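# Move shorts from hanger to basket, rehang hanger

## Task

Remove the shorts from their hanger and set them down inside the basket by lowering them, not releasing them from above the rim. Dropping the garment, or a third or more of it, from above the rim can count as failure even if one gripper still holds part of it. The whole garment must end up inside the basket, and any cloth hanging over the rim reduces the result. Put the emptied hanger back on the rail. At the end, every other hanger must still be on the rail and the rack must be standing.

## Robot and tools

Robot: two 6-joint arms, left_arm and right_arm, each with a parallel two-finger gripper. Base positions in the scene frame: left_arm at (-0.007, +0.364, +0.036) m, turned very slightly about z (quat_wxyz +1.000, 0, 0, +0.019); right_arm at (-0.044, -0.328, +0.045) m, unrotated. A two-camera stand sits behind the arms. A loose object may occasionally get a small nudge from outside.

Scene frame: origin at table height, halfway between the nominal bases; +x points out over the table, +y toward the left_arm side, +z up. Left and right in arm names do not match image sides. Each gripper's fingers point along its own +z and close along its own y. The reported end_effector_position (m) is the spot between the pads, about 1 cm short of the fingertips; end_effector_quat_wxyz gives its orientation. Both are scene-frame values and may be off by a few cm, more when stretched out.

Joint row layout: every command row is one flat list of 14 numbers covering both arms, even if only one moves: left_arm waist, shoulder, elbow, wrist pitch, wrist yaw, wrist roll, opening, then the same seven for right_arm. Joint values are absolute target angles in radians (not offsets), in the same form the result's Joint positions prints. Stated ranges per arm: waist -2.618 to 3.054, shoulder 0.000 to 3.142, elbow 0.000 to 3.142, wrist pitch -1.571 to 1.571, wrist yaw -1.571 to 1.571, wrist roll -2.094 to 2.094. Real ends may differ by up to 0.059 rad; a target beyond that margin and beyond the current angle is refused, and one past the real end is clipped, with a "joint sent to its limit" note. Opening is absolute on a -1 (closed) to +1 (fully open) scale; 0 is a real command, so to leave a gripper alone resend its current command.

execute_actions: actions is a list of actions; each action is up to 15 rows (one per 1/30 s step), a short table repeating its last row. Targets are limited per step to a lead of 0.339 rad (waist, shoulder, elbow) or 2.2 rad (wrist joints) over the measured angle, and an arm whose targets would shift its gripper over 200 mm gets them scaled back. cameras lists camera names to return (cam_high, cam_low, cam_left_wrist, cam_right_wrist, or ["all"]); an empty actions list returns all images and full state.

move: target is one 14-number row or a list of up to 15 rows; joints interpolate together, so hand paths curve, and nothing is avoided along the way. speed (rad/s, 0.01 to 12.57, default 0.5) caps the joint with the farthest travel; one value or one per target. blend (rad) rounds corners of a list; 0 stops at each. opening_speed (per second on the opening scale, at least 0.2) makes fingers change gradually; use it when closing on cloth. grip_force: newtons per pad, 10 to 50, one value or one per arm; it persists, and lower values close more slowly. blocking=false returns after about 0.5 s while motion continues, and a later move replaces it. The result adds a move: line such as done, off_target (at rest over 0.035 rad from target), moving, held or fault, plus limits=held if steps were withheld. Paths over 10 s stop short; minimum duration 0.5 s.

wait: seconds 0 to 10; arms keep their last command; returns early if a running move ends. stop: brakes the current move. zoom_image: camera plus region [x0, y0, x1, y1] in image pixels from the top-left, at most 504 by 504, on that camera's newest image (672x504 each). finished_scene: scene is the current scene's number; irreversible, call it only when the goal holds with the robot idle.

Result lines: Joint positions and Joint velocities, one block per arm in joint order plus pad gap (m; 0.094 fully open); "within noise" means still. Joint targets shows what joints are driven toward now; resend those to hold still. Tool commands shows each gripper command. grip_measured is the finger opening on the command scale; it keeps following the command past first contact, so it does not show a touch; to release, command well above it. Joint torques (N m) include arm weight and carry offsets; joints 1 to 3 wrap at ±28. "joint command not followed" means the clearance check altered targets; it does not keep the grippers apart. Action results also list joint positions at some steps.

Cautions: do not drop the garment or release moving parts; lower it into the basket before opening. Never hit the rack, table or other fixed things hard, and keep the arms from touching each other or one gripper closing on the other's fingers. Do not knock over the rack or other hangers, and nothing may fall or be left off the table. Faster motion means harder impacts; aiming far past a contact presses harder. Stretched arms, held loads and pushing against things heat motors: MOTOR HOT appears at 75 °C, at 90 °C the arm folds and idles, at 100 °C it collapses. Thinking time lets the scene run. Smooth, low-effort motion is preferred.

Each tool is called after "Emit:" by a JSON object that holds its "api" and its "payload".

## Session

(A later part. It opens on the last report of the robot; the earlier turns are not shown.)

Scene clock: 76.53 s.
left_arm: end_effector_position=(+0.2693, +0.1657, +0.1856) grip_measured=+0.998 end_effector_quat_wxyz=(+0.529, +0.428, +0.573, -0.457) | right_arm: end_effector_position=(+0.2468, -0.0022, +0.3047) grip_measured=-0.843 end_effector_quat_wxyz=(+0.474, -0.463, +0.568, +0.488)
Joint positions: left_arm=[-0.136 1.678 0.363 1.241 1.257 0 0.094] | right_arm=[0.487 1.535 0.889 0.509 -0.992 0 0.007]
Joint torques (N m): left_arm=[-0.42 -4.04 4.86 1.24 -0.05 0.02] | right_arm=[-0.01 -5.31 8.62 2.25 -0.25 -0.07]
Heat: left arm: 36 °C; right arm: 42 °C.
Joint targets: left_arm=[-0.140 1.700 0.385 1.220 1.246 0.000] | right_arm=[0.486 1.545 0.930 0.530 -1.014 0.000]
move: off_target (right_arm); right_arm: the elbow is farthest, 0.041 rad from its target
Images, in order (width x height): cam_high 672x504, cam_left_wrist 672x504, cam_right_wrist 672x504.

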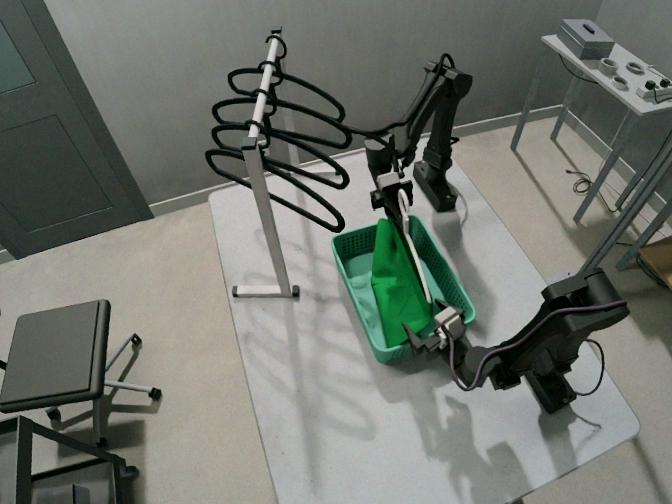

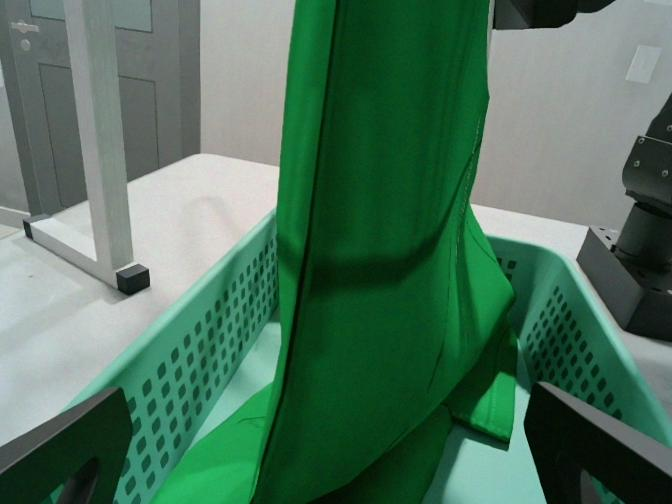

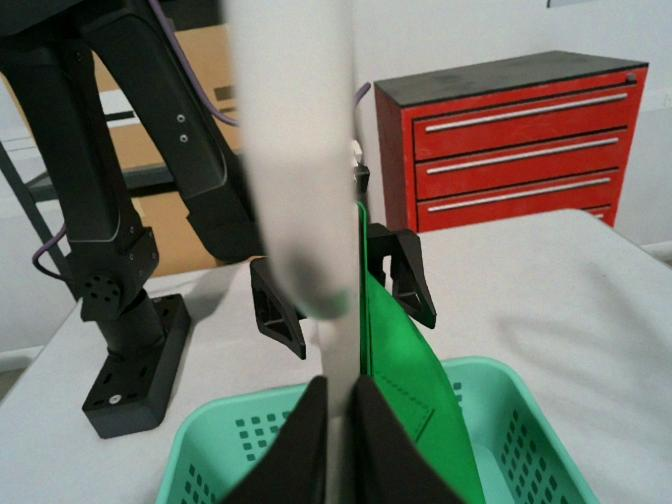

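Emit:
{"api": "move", "payload": {"target": [[-0.2,1.70,0.385,1.22,1.187,0,1,0.486,1.545,0.93,0.53,-1.014,0,-1],[-0.2,1.70,0.385,1.22,1.187,0,-1,0.486,1.545,0.93,0.53,-1.014,0,-1]], "speed": [0.3,0.3], "opening_speed": 1.2, "cameras": ["cam_high","cam_left_wrist","cam_right_wrist"]}}

Scene clock: 79.63 s.
left_arm: end_effector_position=(+0.2681, +0.1518, +0.1841) grip_measured=-0.945 end_effector_quat_wxyz=(+0.527, +0.428, +0.576, -0.456) | right_arm: end_effector_position=(+0.2465, -0.0022, +0.3047) grip_measured=-0.843 end_effector_quat_wxyz=(+0.474, -0.464, +0.567, +0.488)
Joint positions: left_arm=[-0.195 1.678 0.363 1.236 1.194 0 0.003] | right_arm=[0.487 1.535 0.889 0.508 -0.995 0 0.007]
Joint torques (N m): left_arm=[-0.47 -4.1 4.9 1.33 -0.02 0.02] | right_arm=[-0.14 -5.65 8.8 2.22 -0.26 -0.01]
Heat: left arm: 36 °C; right arm: 42 °C.
Joint targets: left_arm=[-0.200 1.700 0.385 1.220 1.187 0.000] | right_arm=[0.486 1.545 0.930 0.530 -1.014 0.000]
move: off_target (right_arm); right_arm: the elbow is farthest, 0.041 rad from its target
Images, in order (width x height): cam_high 672x504, cam_left_wrist 672x504, cam_right_wrist 672x504.

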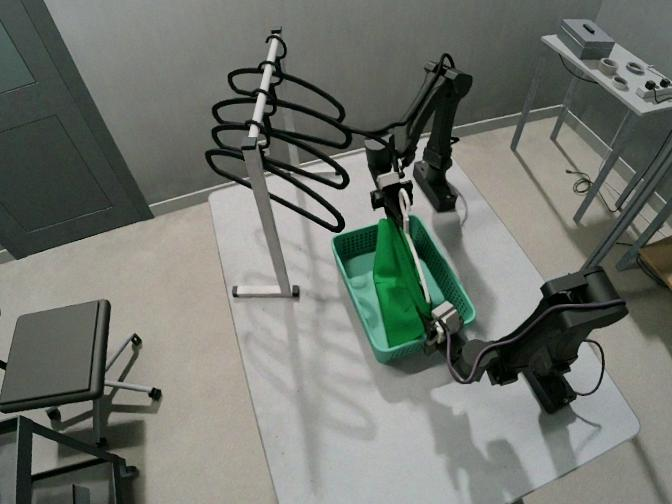

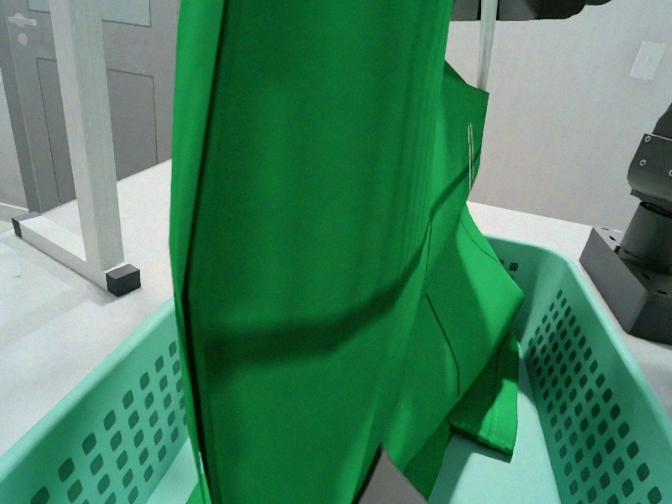

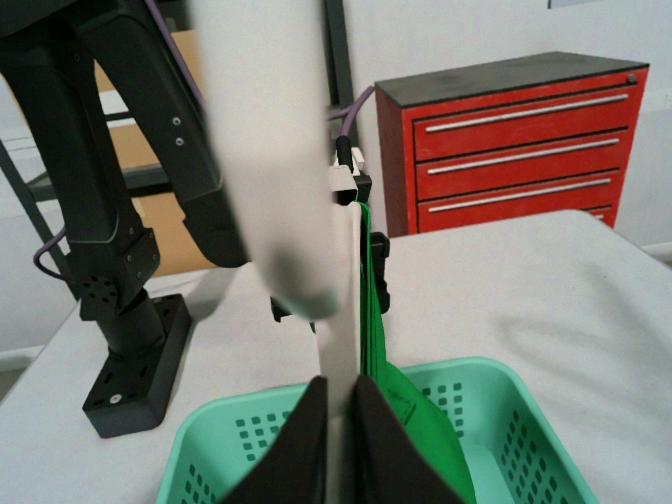

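Emit:
{"api": "move", "payload": {"target": [-0.2,1.70,0.385,1.22,1.187,0,-1,0.399,1.44,1.10,0.30,-1.085,0,-1], "speed": 0.15, "cameras": ["all"]}}

Scene clock: 82.17 s.
left_arm: end_effector_position=(+0.2678, +0.1475, +0.1863) grip_measured=-0.945 end_effector_quat_wxyz=(+0.525, +0.433, +0.571, -0.459) | right_arm: end_effector_position=(+0.2583, -0.0272, +0.3778) grip_measured=-0.900 end_effector_quat_wxyz=(+0.496, -0.465, +0.551, +0.484)
Joint positions: left_arm=[-0.208 1.678 0.378 1.224 1.197 0 0.003] | right_arm=[0.4 1.457 1.077 0.296 -1.073 0 0.005]
Joint torques (N m): left_arm=[0.68 -4.16 3.73 1.42 -0.04 0.02] | right_arm=[0.06 -7.35 7.58 1.96 -0.17 -0.05]
Heat: left arm: 36 °C; right arm: 42 °C.
Joint targets: left_arm=[-0.200 1.700 0.385 1.220 1.187 0.000] | right_arm=[0.399 1.440 1.100 0.300 -1.085 0.000]
move: done

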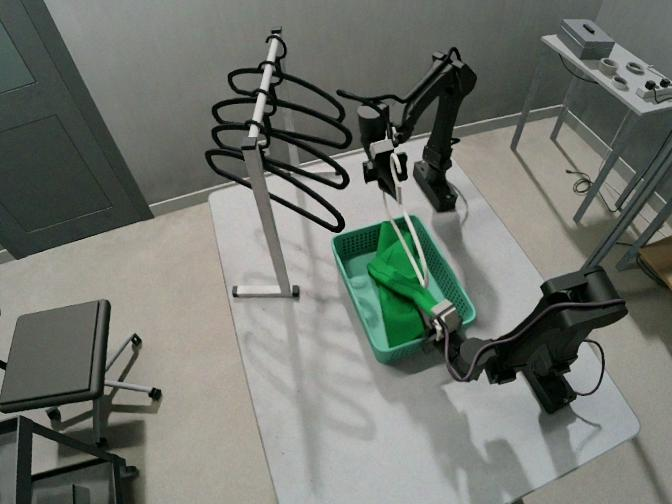

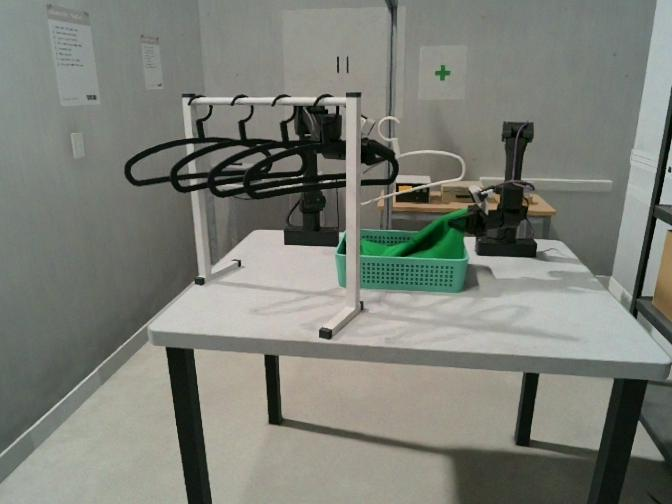

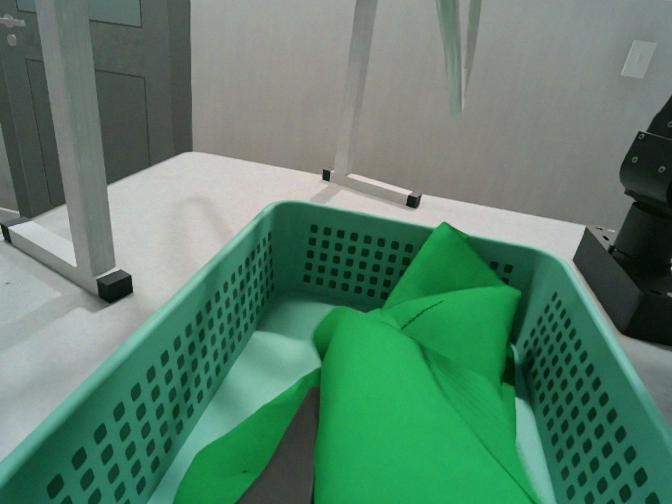

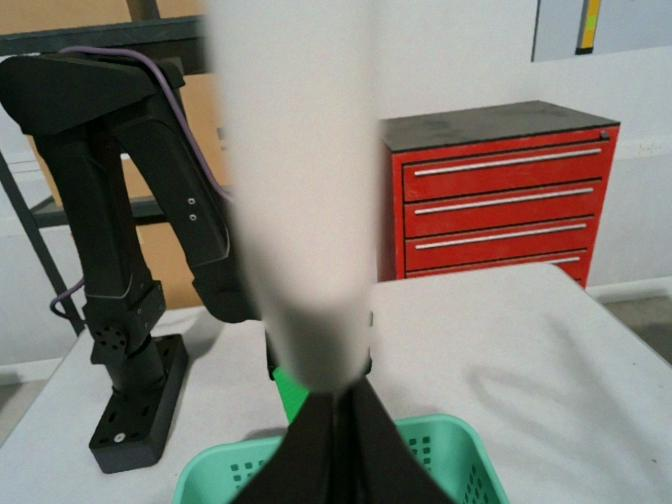

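Emit:
{"api": "zoom_image", "payload": {"camera": "cam_low", "region": [330, 90, 500, 250]}}

Emit:
{"api": "zoom_image", "payload": {"camera": "cam_high", "region": [330, 90, 480, 360]}}

Emit:
{"api": "zoom_image", "payload": {"camera": "cam_right_wrist", "region": [180, 200, 480, 500]}}

Scaled by 2.965.

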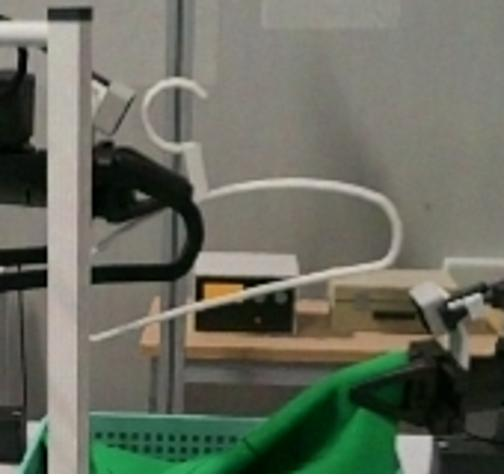

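Scaled by 1.867.

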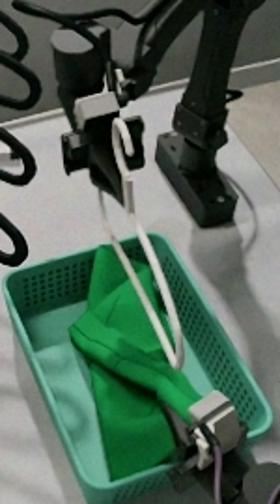

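Scaled by 1.680.

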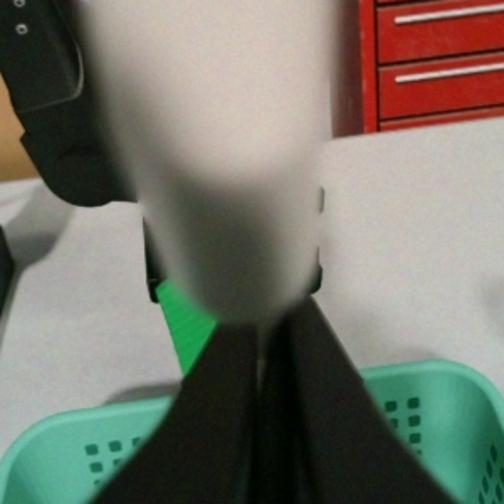

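Emit:
{"api": "move", "payload": {"target": [[-0.51,1.78,0.30,1.385,0.879,0,-1,0.399,1.44,1.10,0.30,-1.085,0,-1],[-0.51,1.78,0.30,1.385,0.879,0,0.3,0.399,1.44,1.10,0.30,-1.085,0,-1]], "speed": 0.4, "cameras": ["all"]}}

Scene clock: 84.77 s.
left_arm: end_effector_position=(+0.2376, +0.0858, +0.1635) grip_measured=+0.298 end_effector_quat_wxyz=(+0.524, +0.436, +0.578, -0.448) | right_arm: end_effector_position=(+0.2582, -0.0272, +0.3778) grip_measured=-0.902 end_effector_quat_wxyz=(+0.496, -0.465, +0.551, +0.484)
Joint positions: left_arm=[-0.505 1.759 0.312 1.368 0.885 0 0.061] | right_arm=[0.4 1.457 1.077 0.296 -1.073 0 0.005]
Joint torques (N m): left_arm=[-0.5 -4.42 1.66 1.79 -0.02 0.02] | right_arm=[-0.2 -7.19 7.57 1.99 -0.2 0]
Heat: left arm: 36 °C; right arm: 42 °C.
Joint targets: left_arm=[-0.510 1.780 0.300 1.385 0.879 0.000] | right_arm=[0.399 1.440 1.100 0.300 -1.085 0.000]
move: done

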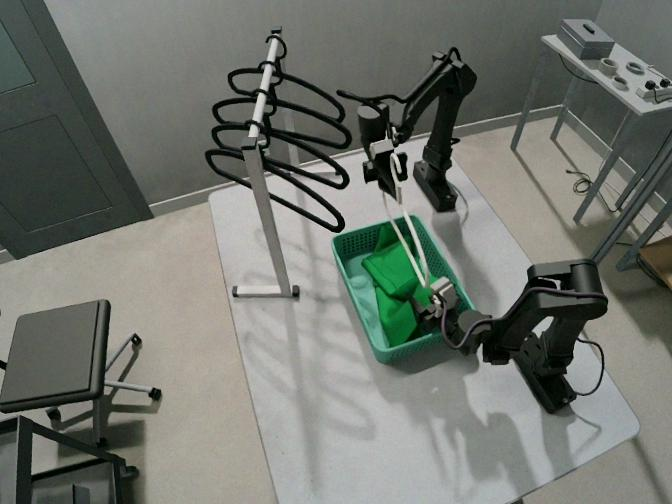

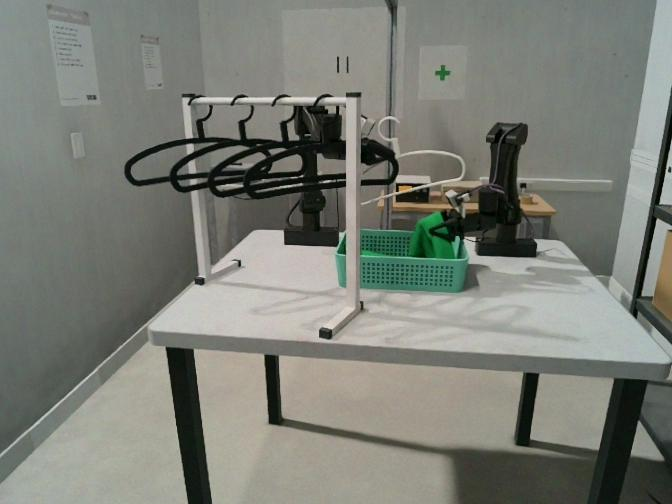

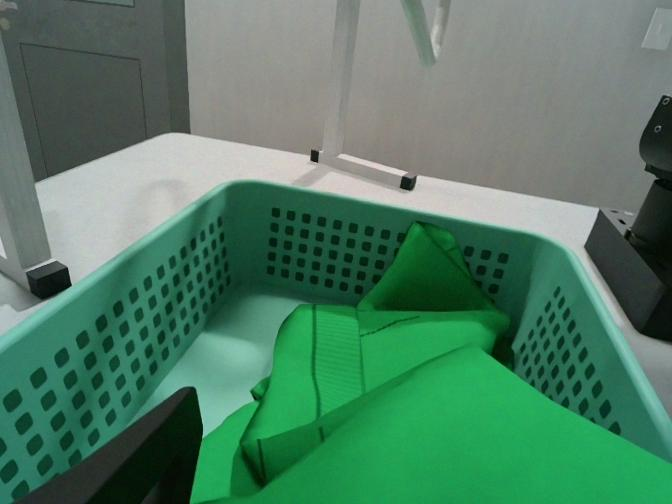

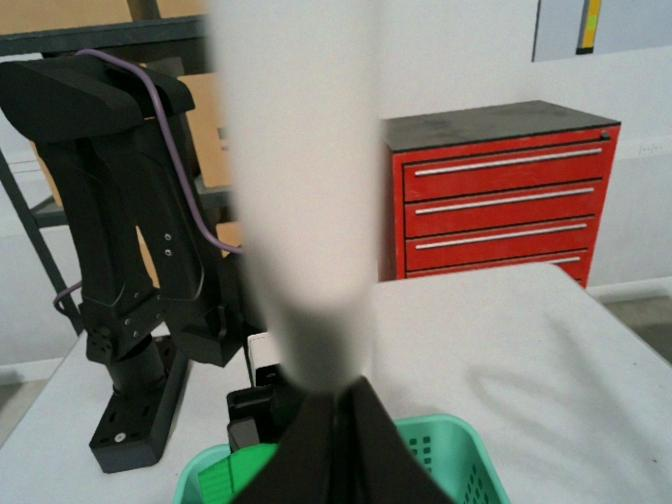

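Emit:
{"api": "move", "payload": {"target": [[0.13,1.70,0.36,1.25,1.52,0,0.3,0.399,1.44,1.10,0.30,-1.085,0,-1]], "speed": 0.6, "cameras": ["cam_high","cam_low","cam_left_wrist"]}}

Emit:
{"api": "zoom_image", "payload": {"camera": "cam_high", "region": [320, 200, 490, 370]}}

Scene clock: 86.87 s.
left_arm: end_effector_position=(+0.2662, +0.2279, +0.1755) grip_measured=+0.298 end_effector_quat_wxyz=(+0.526, +0.408, +0.581, -0.469) | right_arm: end_effector_position=(+0.2582, -0.0272, +0.3778) grip_measured=-0.902 end_effector_quat_wxyz=(+0.496, -0.465, +0.551, +0.484)
Joint positions: left_arm=[0.126 1.729 0.342 1.272 1.505 0 0.061] | right_arm=[0.4 1.457 1.077 0.296 -1.073 0 0.005]
Joint torques (N m): left_arm=[0.27 -8.34 4.08 1.11 0.19 0.01] | right_arm=[-0.02 -7.17 7.56 1.95 -0.15 0.03]
Heat: left arm: 36 °C; right arm: 42 °C.
Joint targets: left_arm=[0.130 1.700 0.360 1.250 1.520 0.000] | right_arm=[0.399 1.440 1.100 0.300 -1.085 0.000]
move: done
Images, in order (width x height): cam_high 672x504, cam_low 672x504, cam_left_wrist 672x504.

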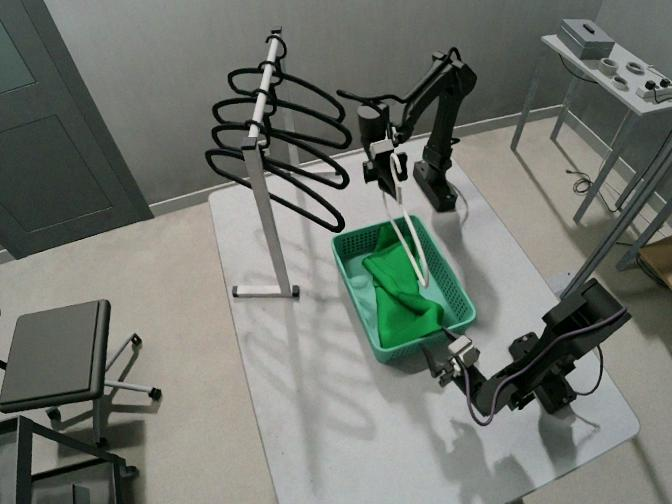

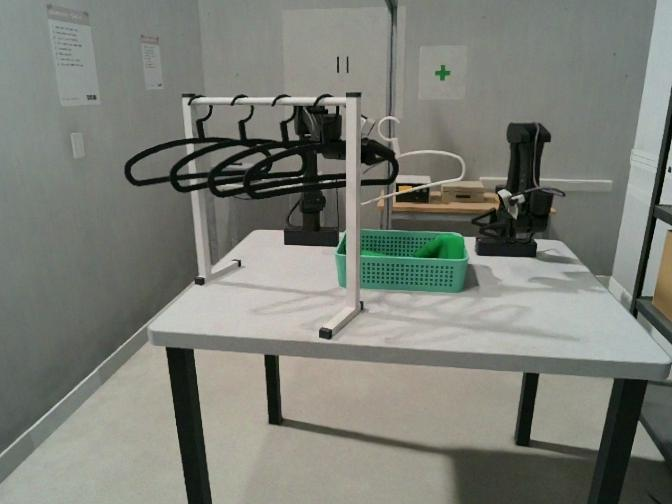

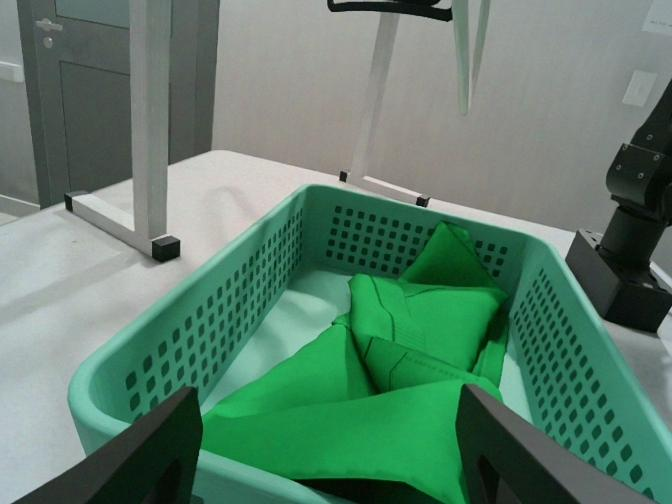

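Scaled by 2.965.

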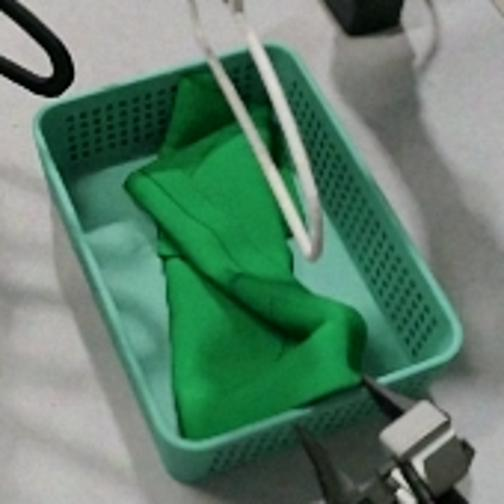

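Emit:
{"api": "zoom_image", "payload": {"camera": "cam_high", "region": [190, 10, 360, 240]}}

Emit:
{"api": "zoom_image", "payload": {"camera": "cam_low", "region": [110, 80, 410, 210]}}

Scaled by 2.191.

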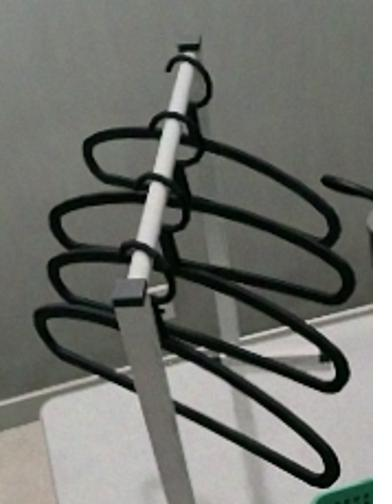

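Scaled by 1.680.

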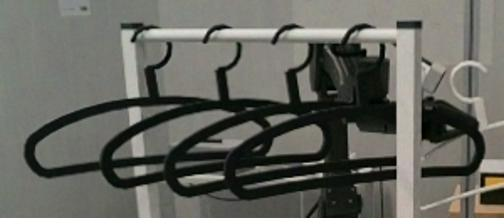

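Emit:
{"api": "move", "payload": {"target": [[0.13,1.2,0.6,0.6,1.0,0,0.3,0.4,1.166,2.26,-1.22,-1.0,0,-1],[0,0.6,0.6,0,0,0,0.3,0.395,1.166,2.26,-1.22,0.945,0,-1]], "speed": [0.5,0.7], "blend": [0.05,0], "cameras": ["cam_high","cam_low","cam_right_wrist"]}}

Scene clock: 96.67 s.
left_arm: end_effector_position=(+0.2950, +0.3764, +0.3477) grip_measured=+0.298 end_effector_quat_wxyz=(+0.697, -0.012, +0.717, +0.011) | right_arm: end_effector_position=(+0.1536, -0.4008, +0.6280) grip_measured=-0.903 end_effector_quat_wxyz=(+0.645, +0.157, +0.717, -0.213)
Joint positions: left_arm=[0.007 0.613 0.567 0.018 0.013 0 0.061] | right_arm=[0.4 1.166 2.251 -1.214 0.932 0 0.005]
Joint torques (N m): left_arm=[-0.62 -0.72 8.79 1.68 -0.15 0.02] | right_arm=[-0.54 1.47 2.7 2.01 0.2 -0.04]
Heat: left arm: 37 °C; right arm: 42 °C.
Joint targets: left_arm=[0.000 0.600 0.600 0.000 0.000 0.000] | right_arm=[0.395 1.166 2.260 -1.220 0.945 0.000]
move: done
Images, in order (width x height): cam_high 672x504, cam_low 672x504, cam_right_wrist 672x504.

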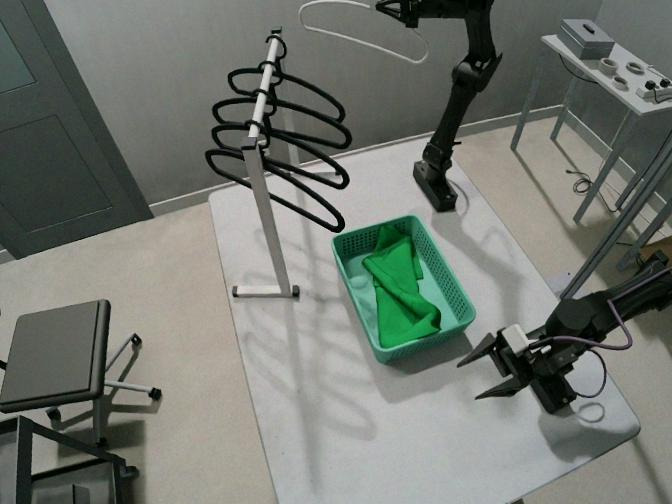

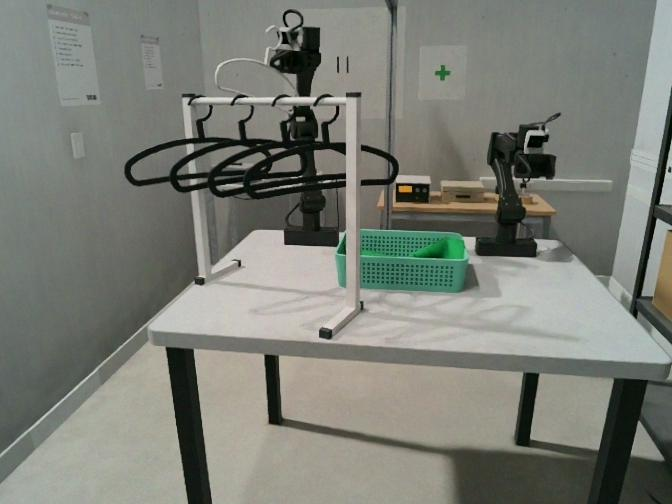

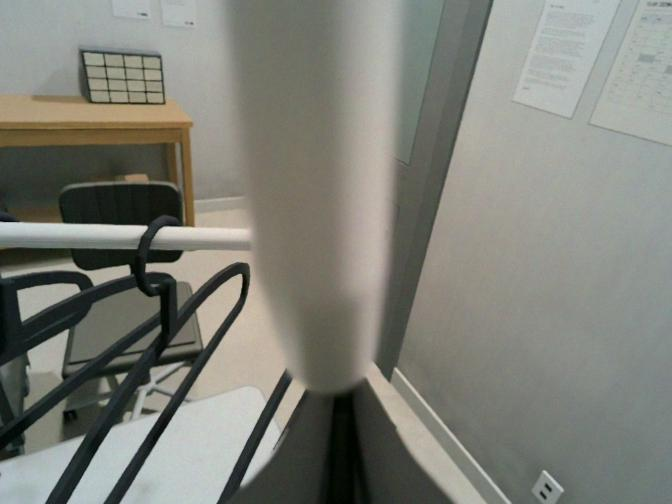

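Emit:
{"api": "zoom_image", "payload": {"camera": "cam_low", "region": [180, 0, 340, 160]}}

Emit:
{"api": "zoom_image", "payload": {"camera": "cam_high", "region": [200, 0, 460, 240]}}

Scaled by 3.150.

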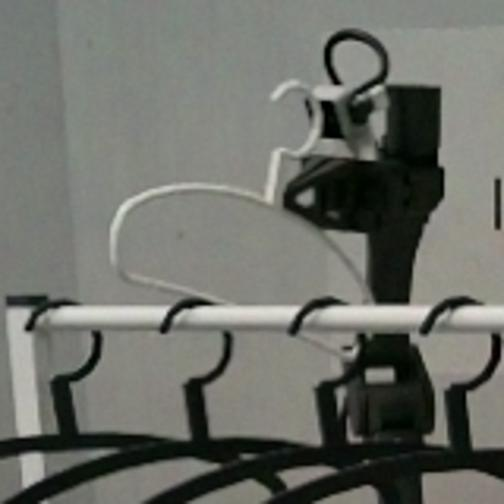

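Scaled by 1.938.

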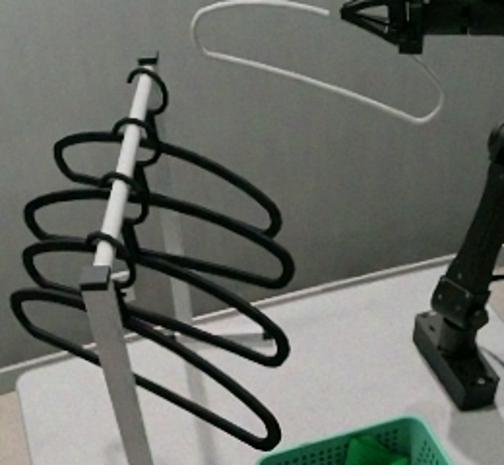

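Emit:
{"api": "move", "payload": {"target": [[0,0.6,0.6,0,0,0,0.3,0.244,1.037,1.49,-0.69,0.794,0,-1],[0,0.6,0.6,0,0,0,0.3,-0.054,1.325,1.725,-0.636,0.496,0,-1],[0,0.6,0.6,0,0,0,0.3,-0.148,1.47,1.80,-0.56,0.402,0,-1]], "speed": [0.5,0.3,0.3], "blend": [0.02,0.03,0], "cameras": ["cam_high","cam_low","cam_right_wrist"]}}

Emit:
{"api": "zoom_image", "payload": {"camera": "cam_low", "region": [130, 60, 310, 220]}}

Emit:
{"api": "zoom_image", "payload": {"camera": "cam_high", "region": [190, 10, 400, 200]}}

Scene clock: 101.70 s.
left_arm: end_effector_position=(+0.2950, +0.3764, +0.3477) grip_measured=+0.298 end_effector_quat_wxyz=(+0.697, -0.012, +0.717, +0.012) | right_arm: end_effector_position=(+0.3758, -0.4604, +0.4912) grip_measured=-0.905 end_effector_quat_wxyz=(+0.575, +0.178, +0.772, -0.204)
Joint positions: left_arm=[0.007 0.613 0.567 0.018 0.012 0 0.061] | right_arm=[-0.144 1.465 1.769 -0.586 0.408 0 0.004]
Joint torques (N m): left_arm=[-0.62 -0.72 8.77 1.67 -0.13 0.02] | right_arm=[-0.13 -4.75 7.66 2.58 0 0.01]
Heat: left arm: 37 °C; right arm: 42 °C.
Joint targets: left_arm=[0.000 0.600 0.600 0.000 0.000 0.000] | right_arm=[-0.148 1.470 1.800 -0.560 0.402 0.000]
move: done
Images, in order (width x height): cam_high 672x504, cam_low 672x504, cam_right_wrist 672x504.

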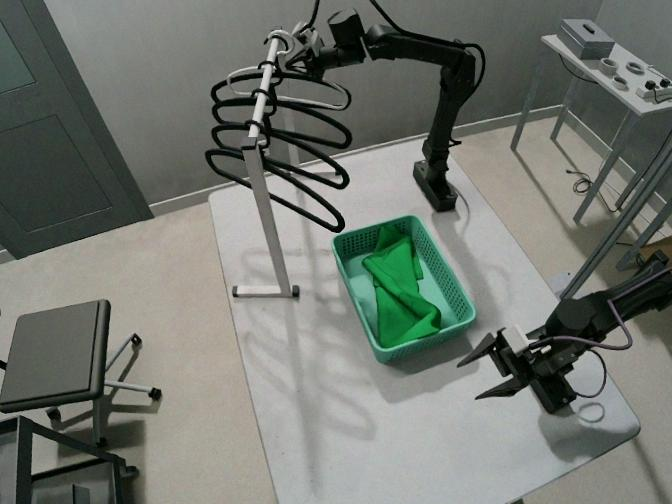

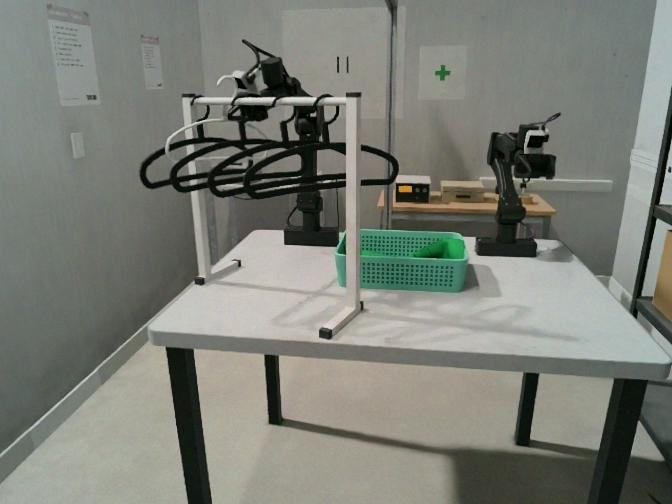

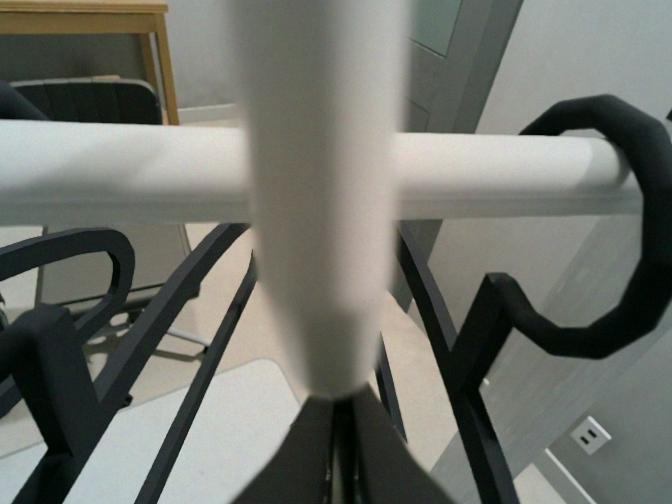

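Scaled by 2.800.

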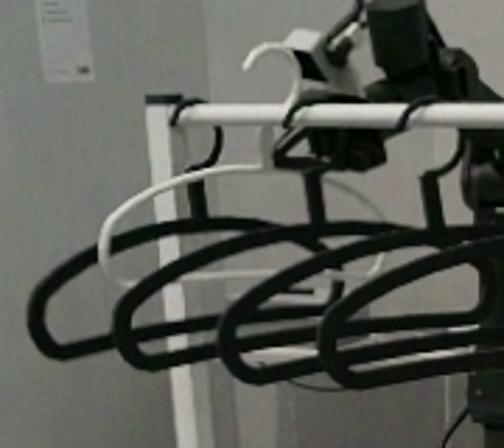

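Scaled by 2.400.

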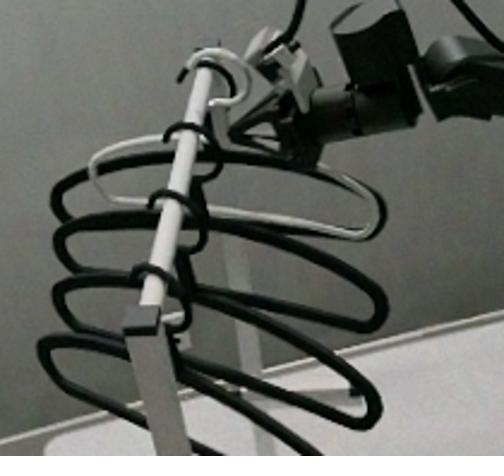

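Emit:
{"api": "move", "payload": {"target": [0,0.6,0.6,0,0,0,0.3,-0.195,1.613,1.95,-0.555,0.353,0,-1], "speed": 0.25, "cameras": ["cam_high","cam_low","cam_right_wrist"]}}

Emit:
{"api": "zoom_image", "payload": {"camera": "cam_low", "region": [130, 60, 310, 220]}}

Emit:
{"api": "zoom_image", "payload": {"camera": "cam_high", "region": [190, 10, 400, 200]}}

Scene clock: 103.30 s.
left_arm: end_effector_position=(+0.2950, +0.3764, +0.3477) grip_measured=+0.298 end_effector_quat_wxyz=(+0.697, -0.012, +0.717, +0.012) | right_arm: end_effector_position=(+0.4031, -0.4777, +0.5015) grip_measured=-0.922 end_effector_quat_wxyz=(+0.581, +0.183, +0.767, -0.200)
Joint positions: left_arm=[0.007 0.613 0.567 0.018 0.012 0 0.061] | right_arm=[-0.187 1.588 1.92 -0.596 0.367 0 0.004]
Joint torques (N m): left_arm=[-0.62 -0.72 8.79 1.67 -0.12 0.02] | right_arm=[-0.64 -4.19 7.57 2.77 -0.07 -0.05]
Heat: left arm: 37 °C; right arm: 42 °C.
Joint targets: left_arm=[0.000 0.600 0.600 0.000 0.000 0.000] | right_arm=[-0.195 1.613 1.950 -0.555 0.353 0.000]
move: off_target (right_arm); right_arm: the wrist pitch is farthest, 0.041 rad from its target
Images, in order (width x height): cam_high 672x504, cam_low 672x504, cam_right_wrist 672x504.

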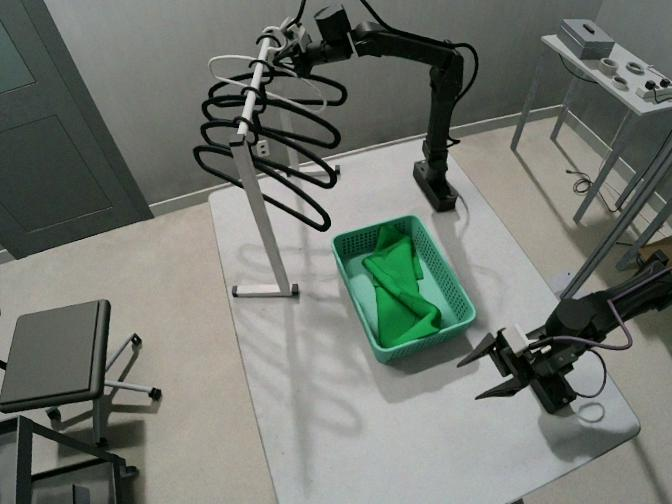

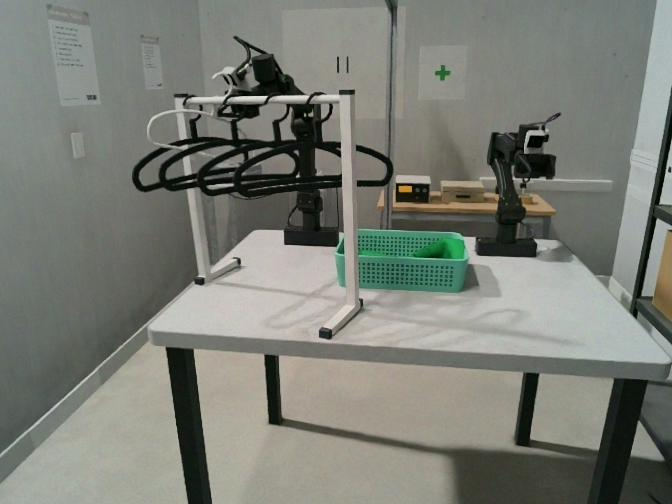

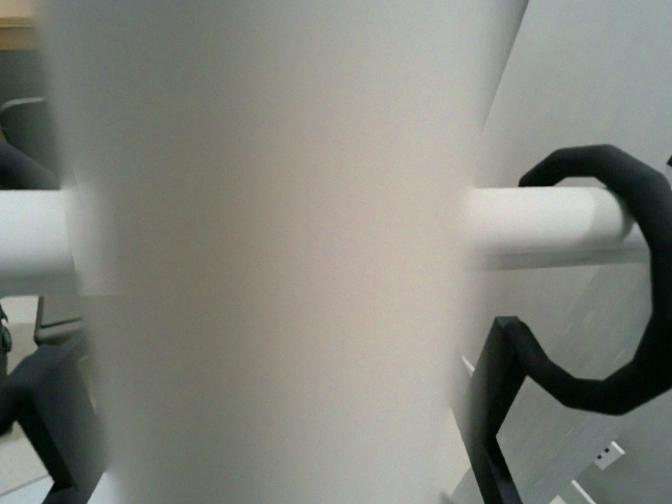

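Scaled by 2.800.

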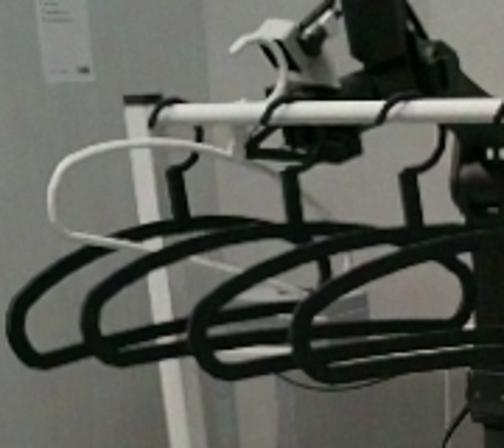

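Scaled by 2.400.

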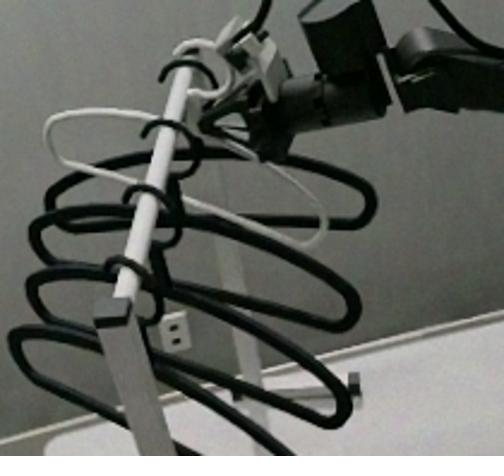

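Emit:
{"api": "move", "payload": {"target": [[0,0.6,0.6,0,0,0,0.3,-0.165,1.522,1.86,-0.56,0.384,0,-1],[0,0.6,0.6,0,0,0,0.3,-0.165,1.48,1.67,-0.415,0.384,0,-1]], "speed": 0.2, "cameras": ["cam_high","cam_low","cam_right_wrist"]}}

Emit:
{"api": "zoom_image", "payload": {"camera": "cam_low", "region": [130, 60, 310, 220]}}

Emit:
{"api": "zoom_image", "payload": {"camera": "cam_high", "region": [190, 10, 400, 200]}}

Scene clock: 106.43 s.
left_arm: end_effector_position=(+0.2950, +0.3764, +0.3477) grip_measured=+0.298 end_effector_quat_wxyz=(+0.697, -0.012, +0.717, +0.012) | right_arm: end_effector_position=(+0.3973, -0.4705, +0.4728) grip_measured=-0.925 end_effector_quat_wxyz=(+0.587, +0.181, +0.763, -0.201)
Joint positions: left_arm=[0.007 0.613 0.567 0.018 0.012 0 0.061] | right_arm=[-0.167 1.493 1.683 -0.442 0.385 0 0.004]
Joint torques (N m): left_arm=[-0.62 -0.72 8.79 1.67 -0.13 0.02] | right_arm=[0.31 -6.84 4.57 2.63 0.05 -0.04]
Heat: left arm: 38 °C; right arm: 43 °C.
Joint targets: left_arm=[0.000 0.600 0.600 0.000 0.000 0.000] | right_arm=[-0.165 1.480 1.670 -0.415 0.384 0.000]
move: done
Images, in order (width x height): cam_high 672x504, cam_low 672x504, cam_right_wrist 672x504.

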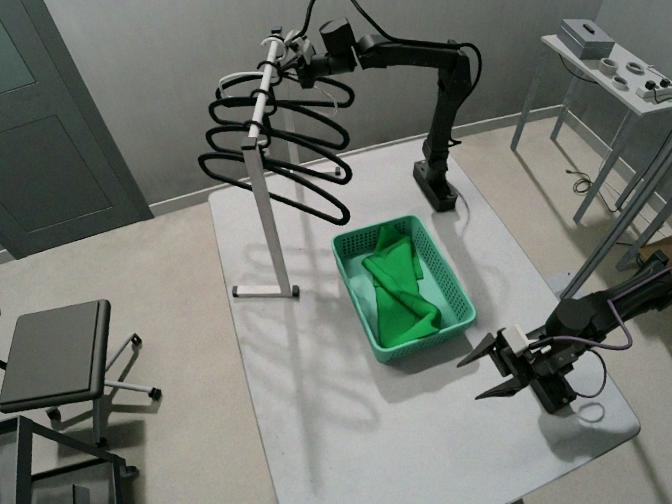

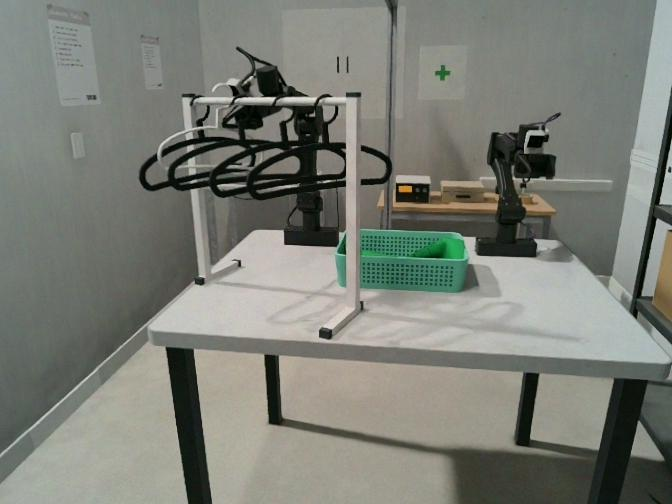

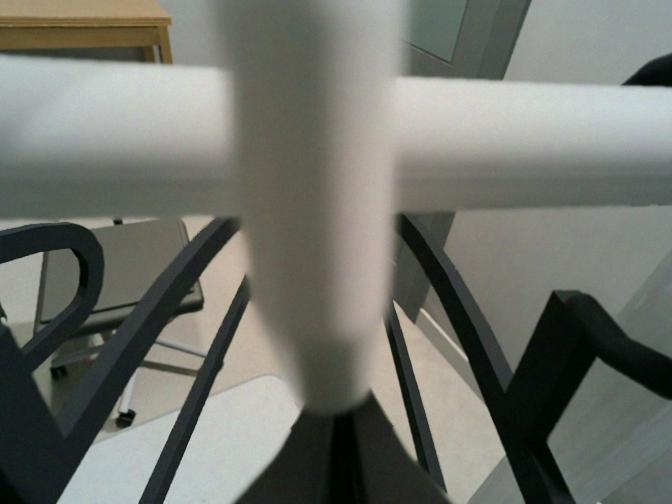

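Scaled by 2.800.

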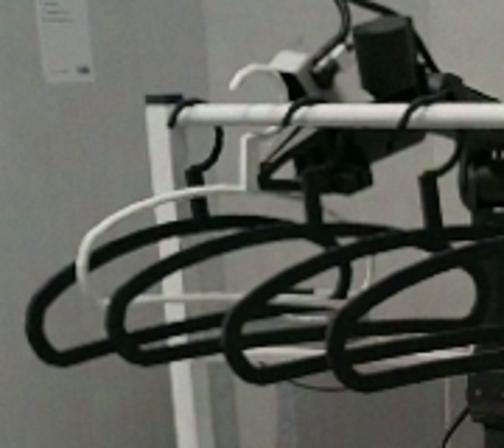

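Scaled by 2.400.

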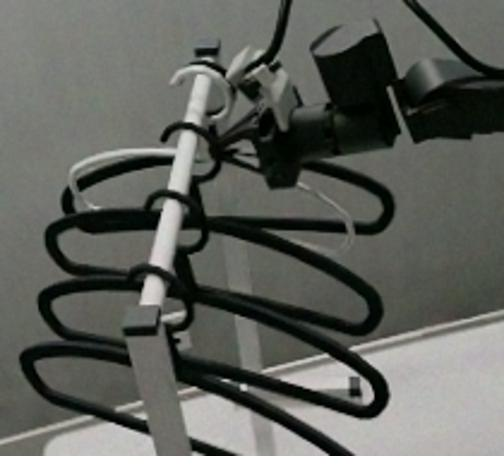

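Emit:
{"api": "move", "payload": {"target": [[0,0.6,0.6,0,0,0,0.3,-0.165,1.43,1.45,-0.245,0.384,0,-1]], "speed": 0.2, "cameras": ["cam_high","cam_low","cam_right_wrist"]}}

Emit:
{"api": "zoom_image", "payload": {"camera": "cam_low", "region": [130, 60, 310, 220]}}

Emit:
{"api": "zoom_image", "payload": {"camera": "cam_high", "region": [190, 10, 400, 200]}}

Scene clock: 108.17 s.
left_arm: end_effector_position=(+0.2950, +0.3764, +0.3477) grip_measured=+0.298 end_effector_quat_wxyz=(+0.697, -0.012, +0.717, +0.012) | right_arm: end_effector_position=(+0.4031, -0.4715, +0.4434) grip_measured=-0.925 end_effector_quat_wxyz=(+0.606, +0.184, +0.748, -0.200)
Joint positions: left_arm=[0.007 0.613 0.567 0.018 0.012 0 0.061] | right_arm=[-0.167 1.451 1.475 -0.227 0.385 0 0.004]
Joint torques (N m): left_arm=[-0.61 -0.72 8.79 1.67 -0.12 0.02] | right_arm=[-0.14 -7.69 4.19 2.08 0 0.02]
Heat: left arm: 38 °C; right arm: 43 °C.
Joint targets: left_arm=[0.000 0.600 0.600 0.000 0.000 0.000] | right_arm=[-0.165 1.430 1.450 -0.245 0.384 0.000]
move: done
Images, in order (width x height): cam_high 672x504, cam_low 672x504, cam_right_wrist 672x504.

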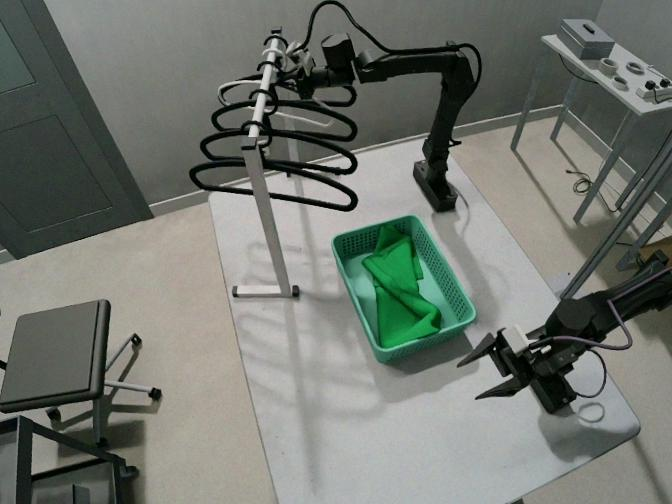

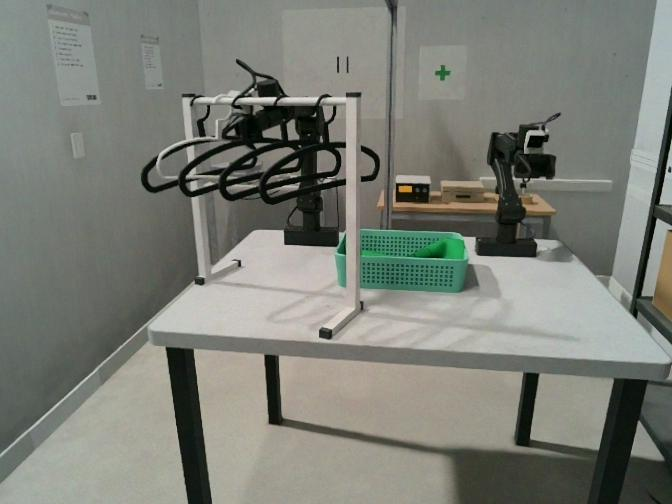

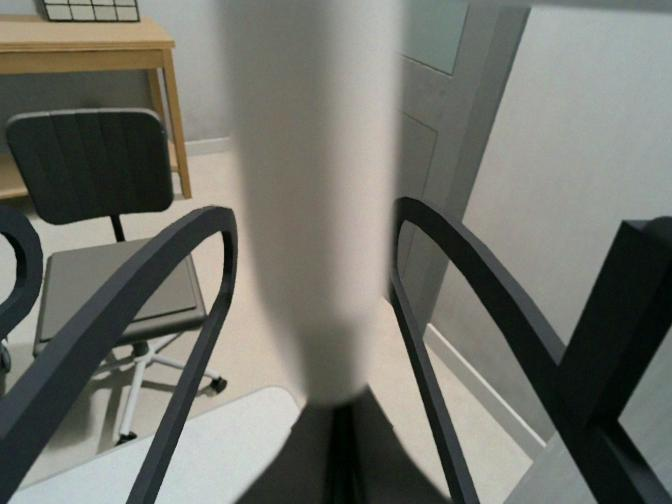

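Scaled by 2.800.

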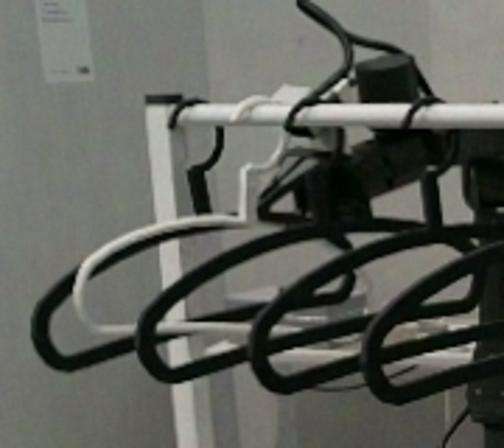

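Scaled by 2.400.

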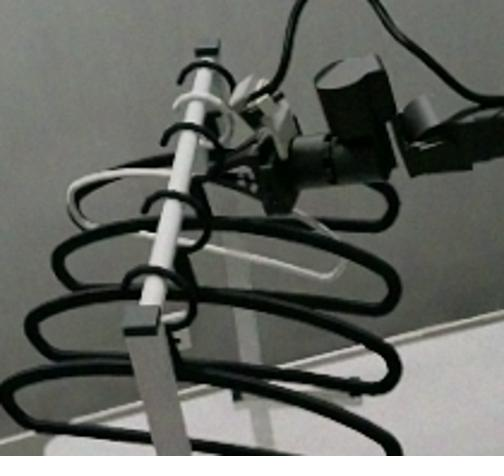

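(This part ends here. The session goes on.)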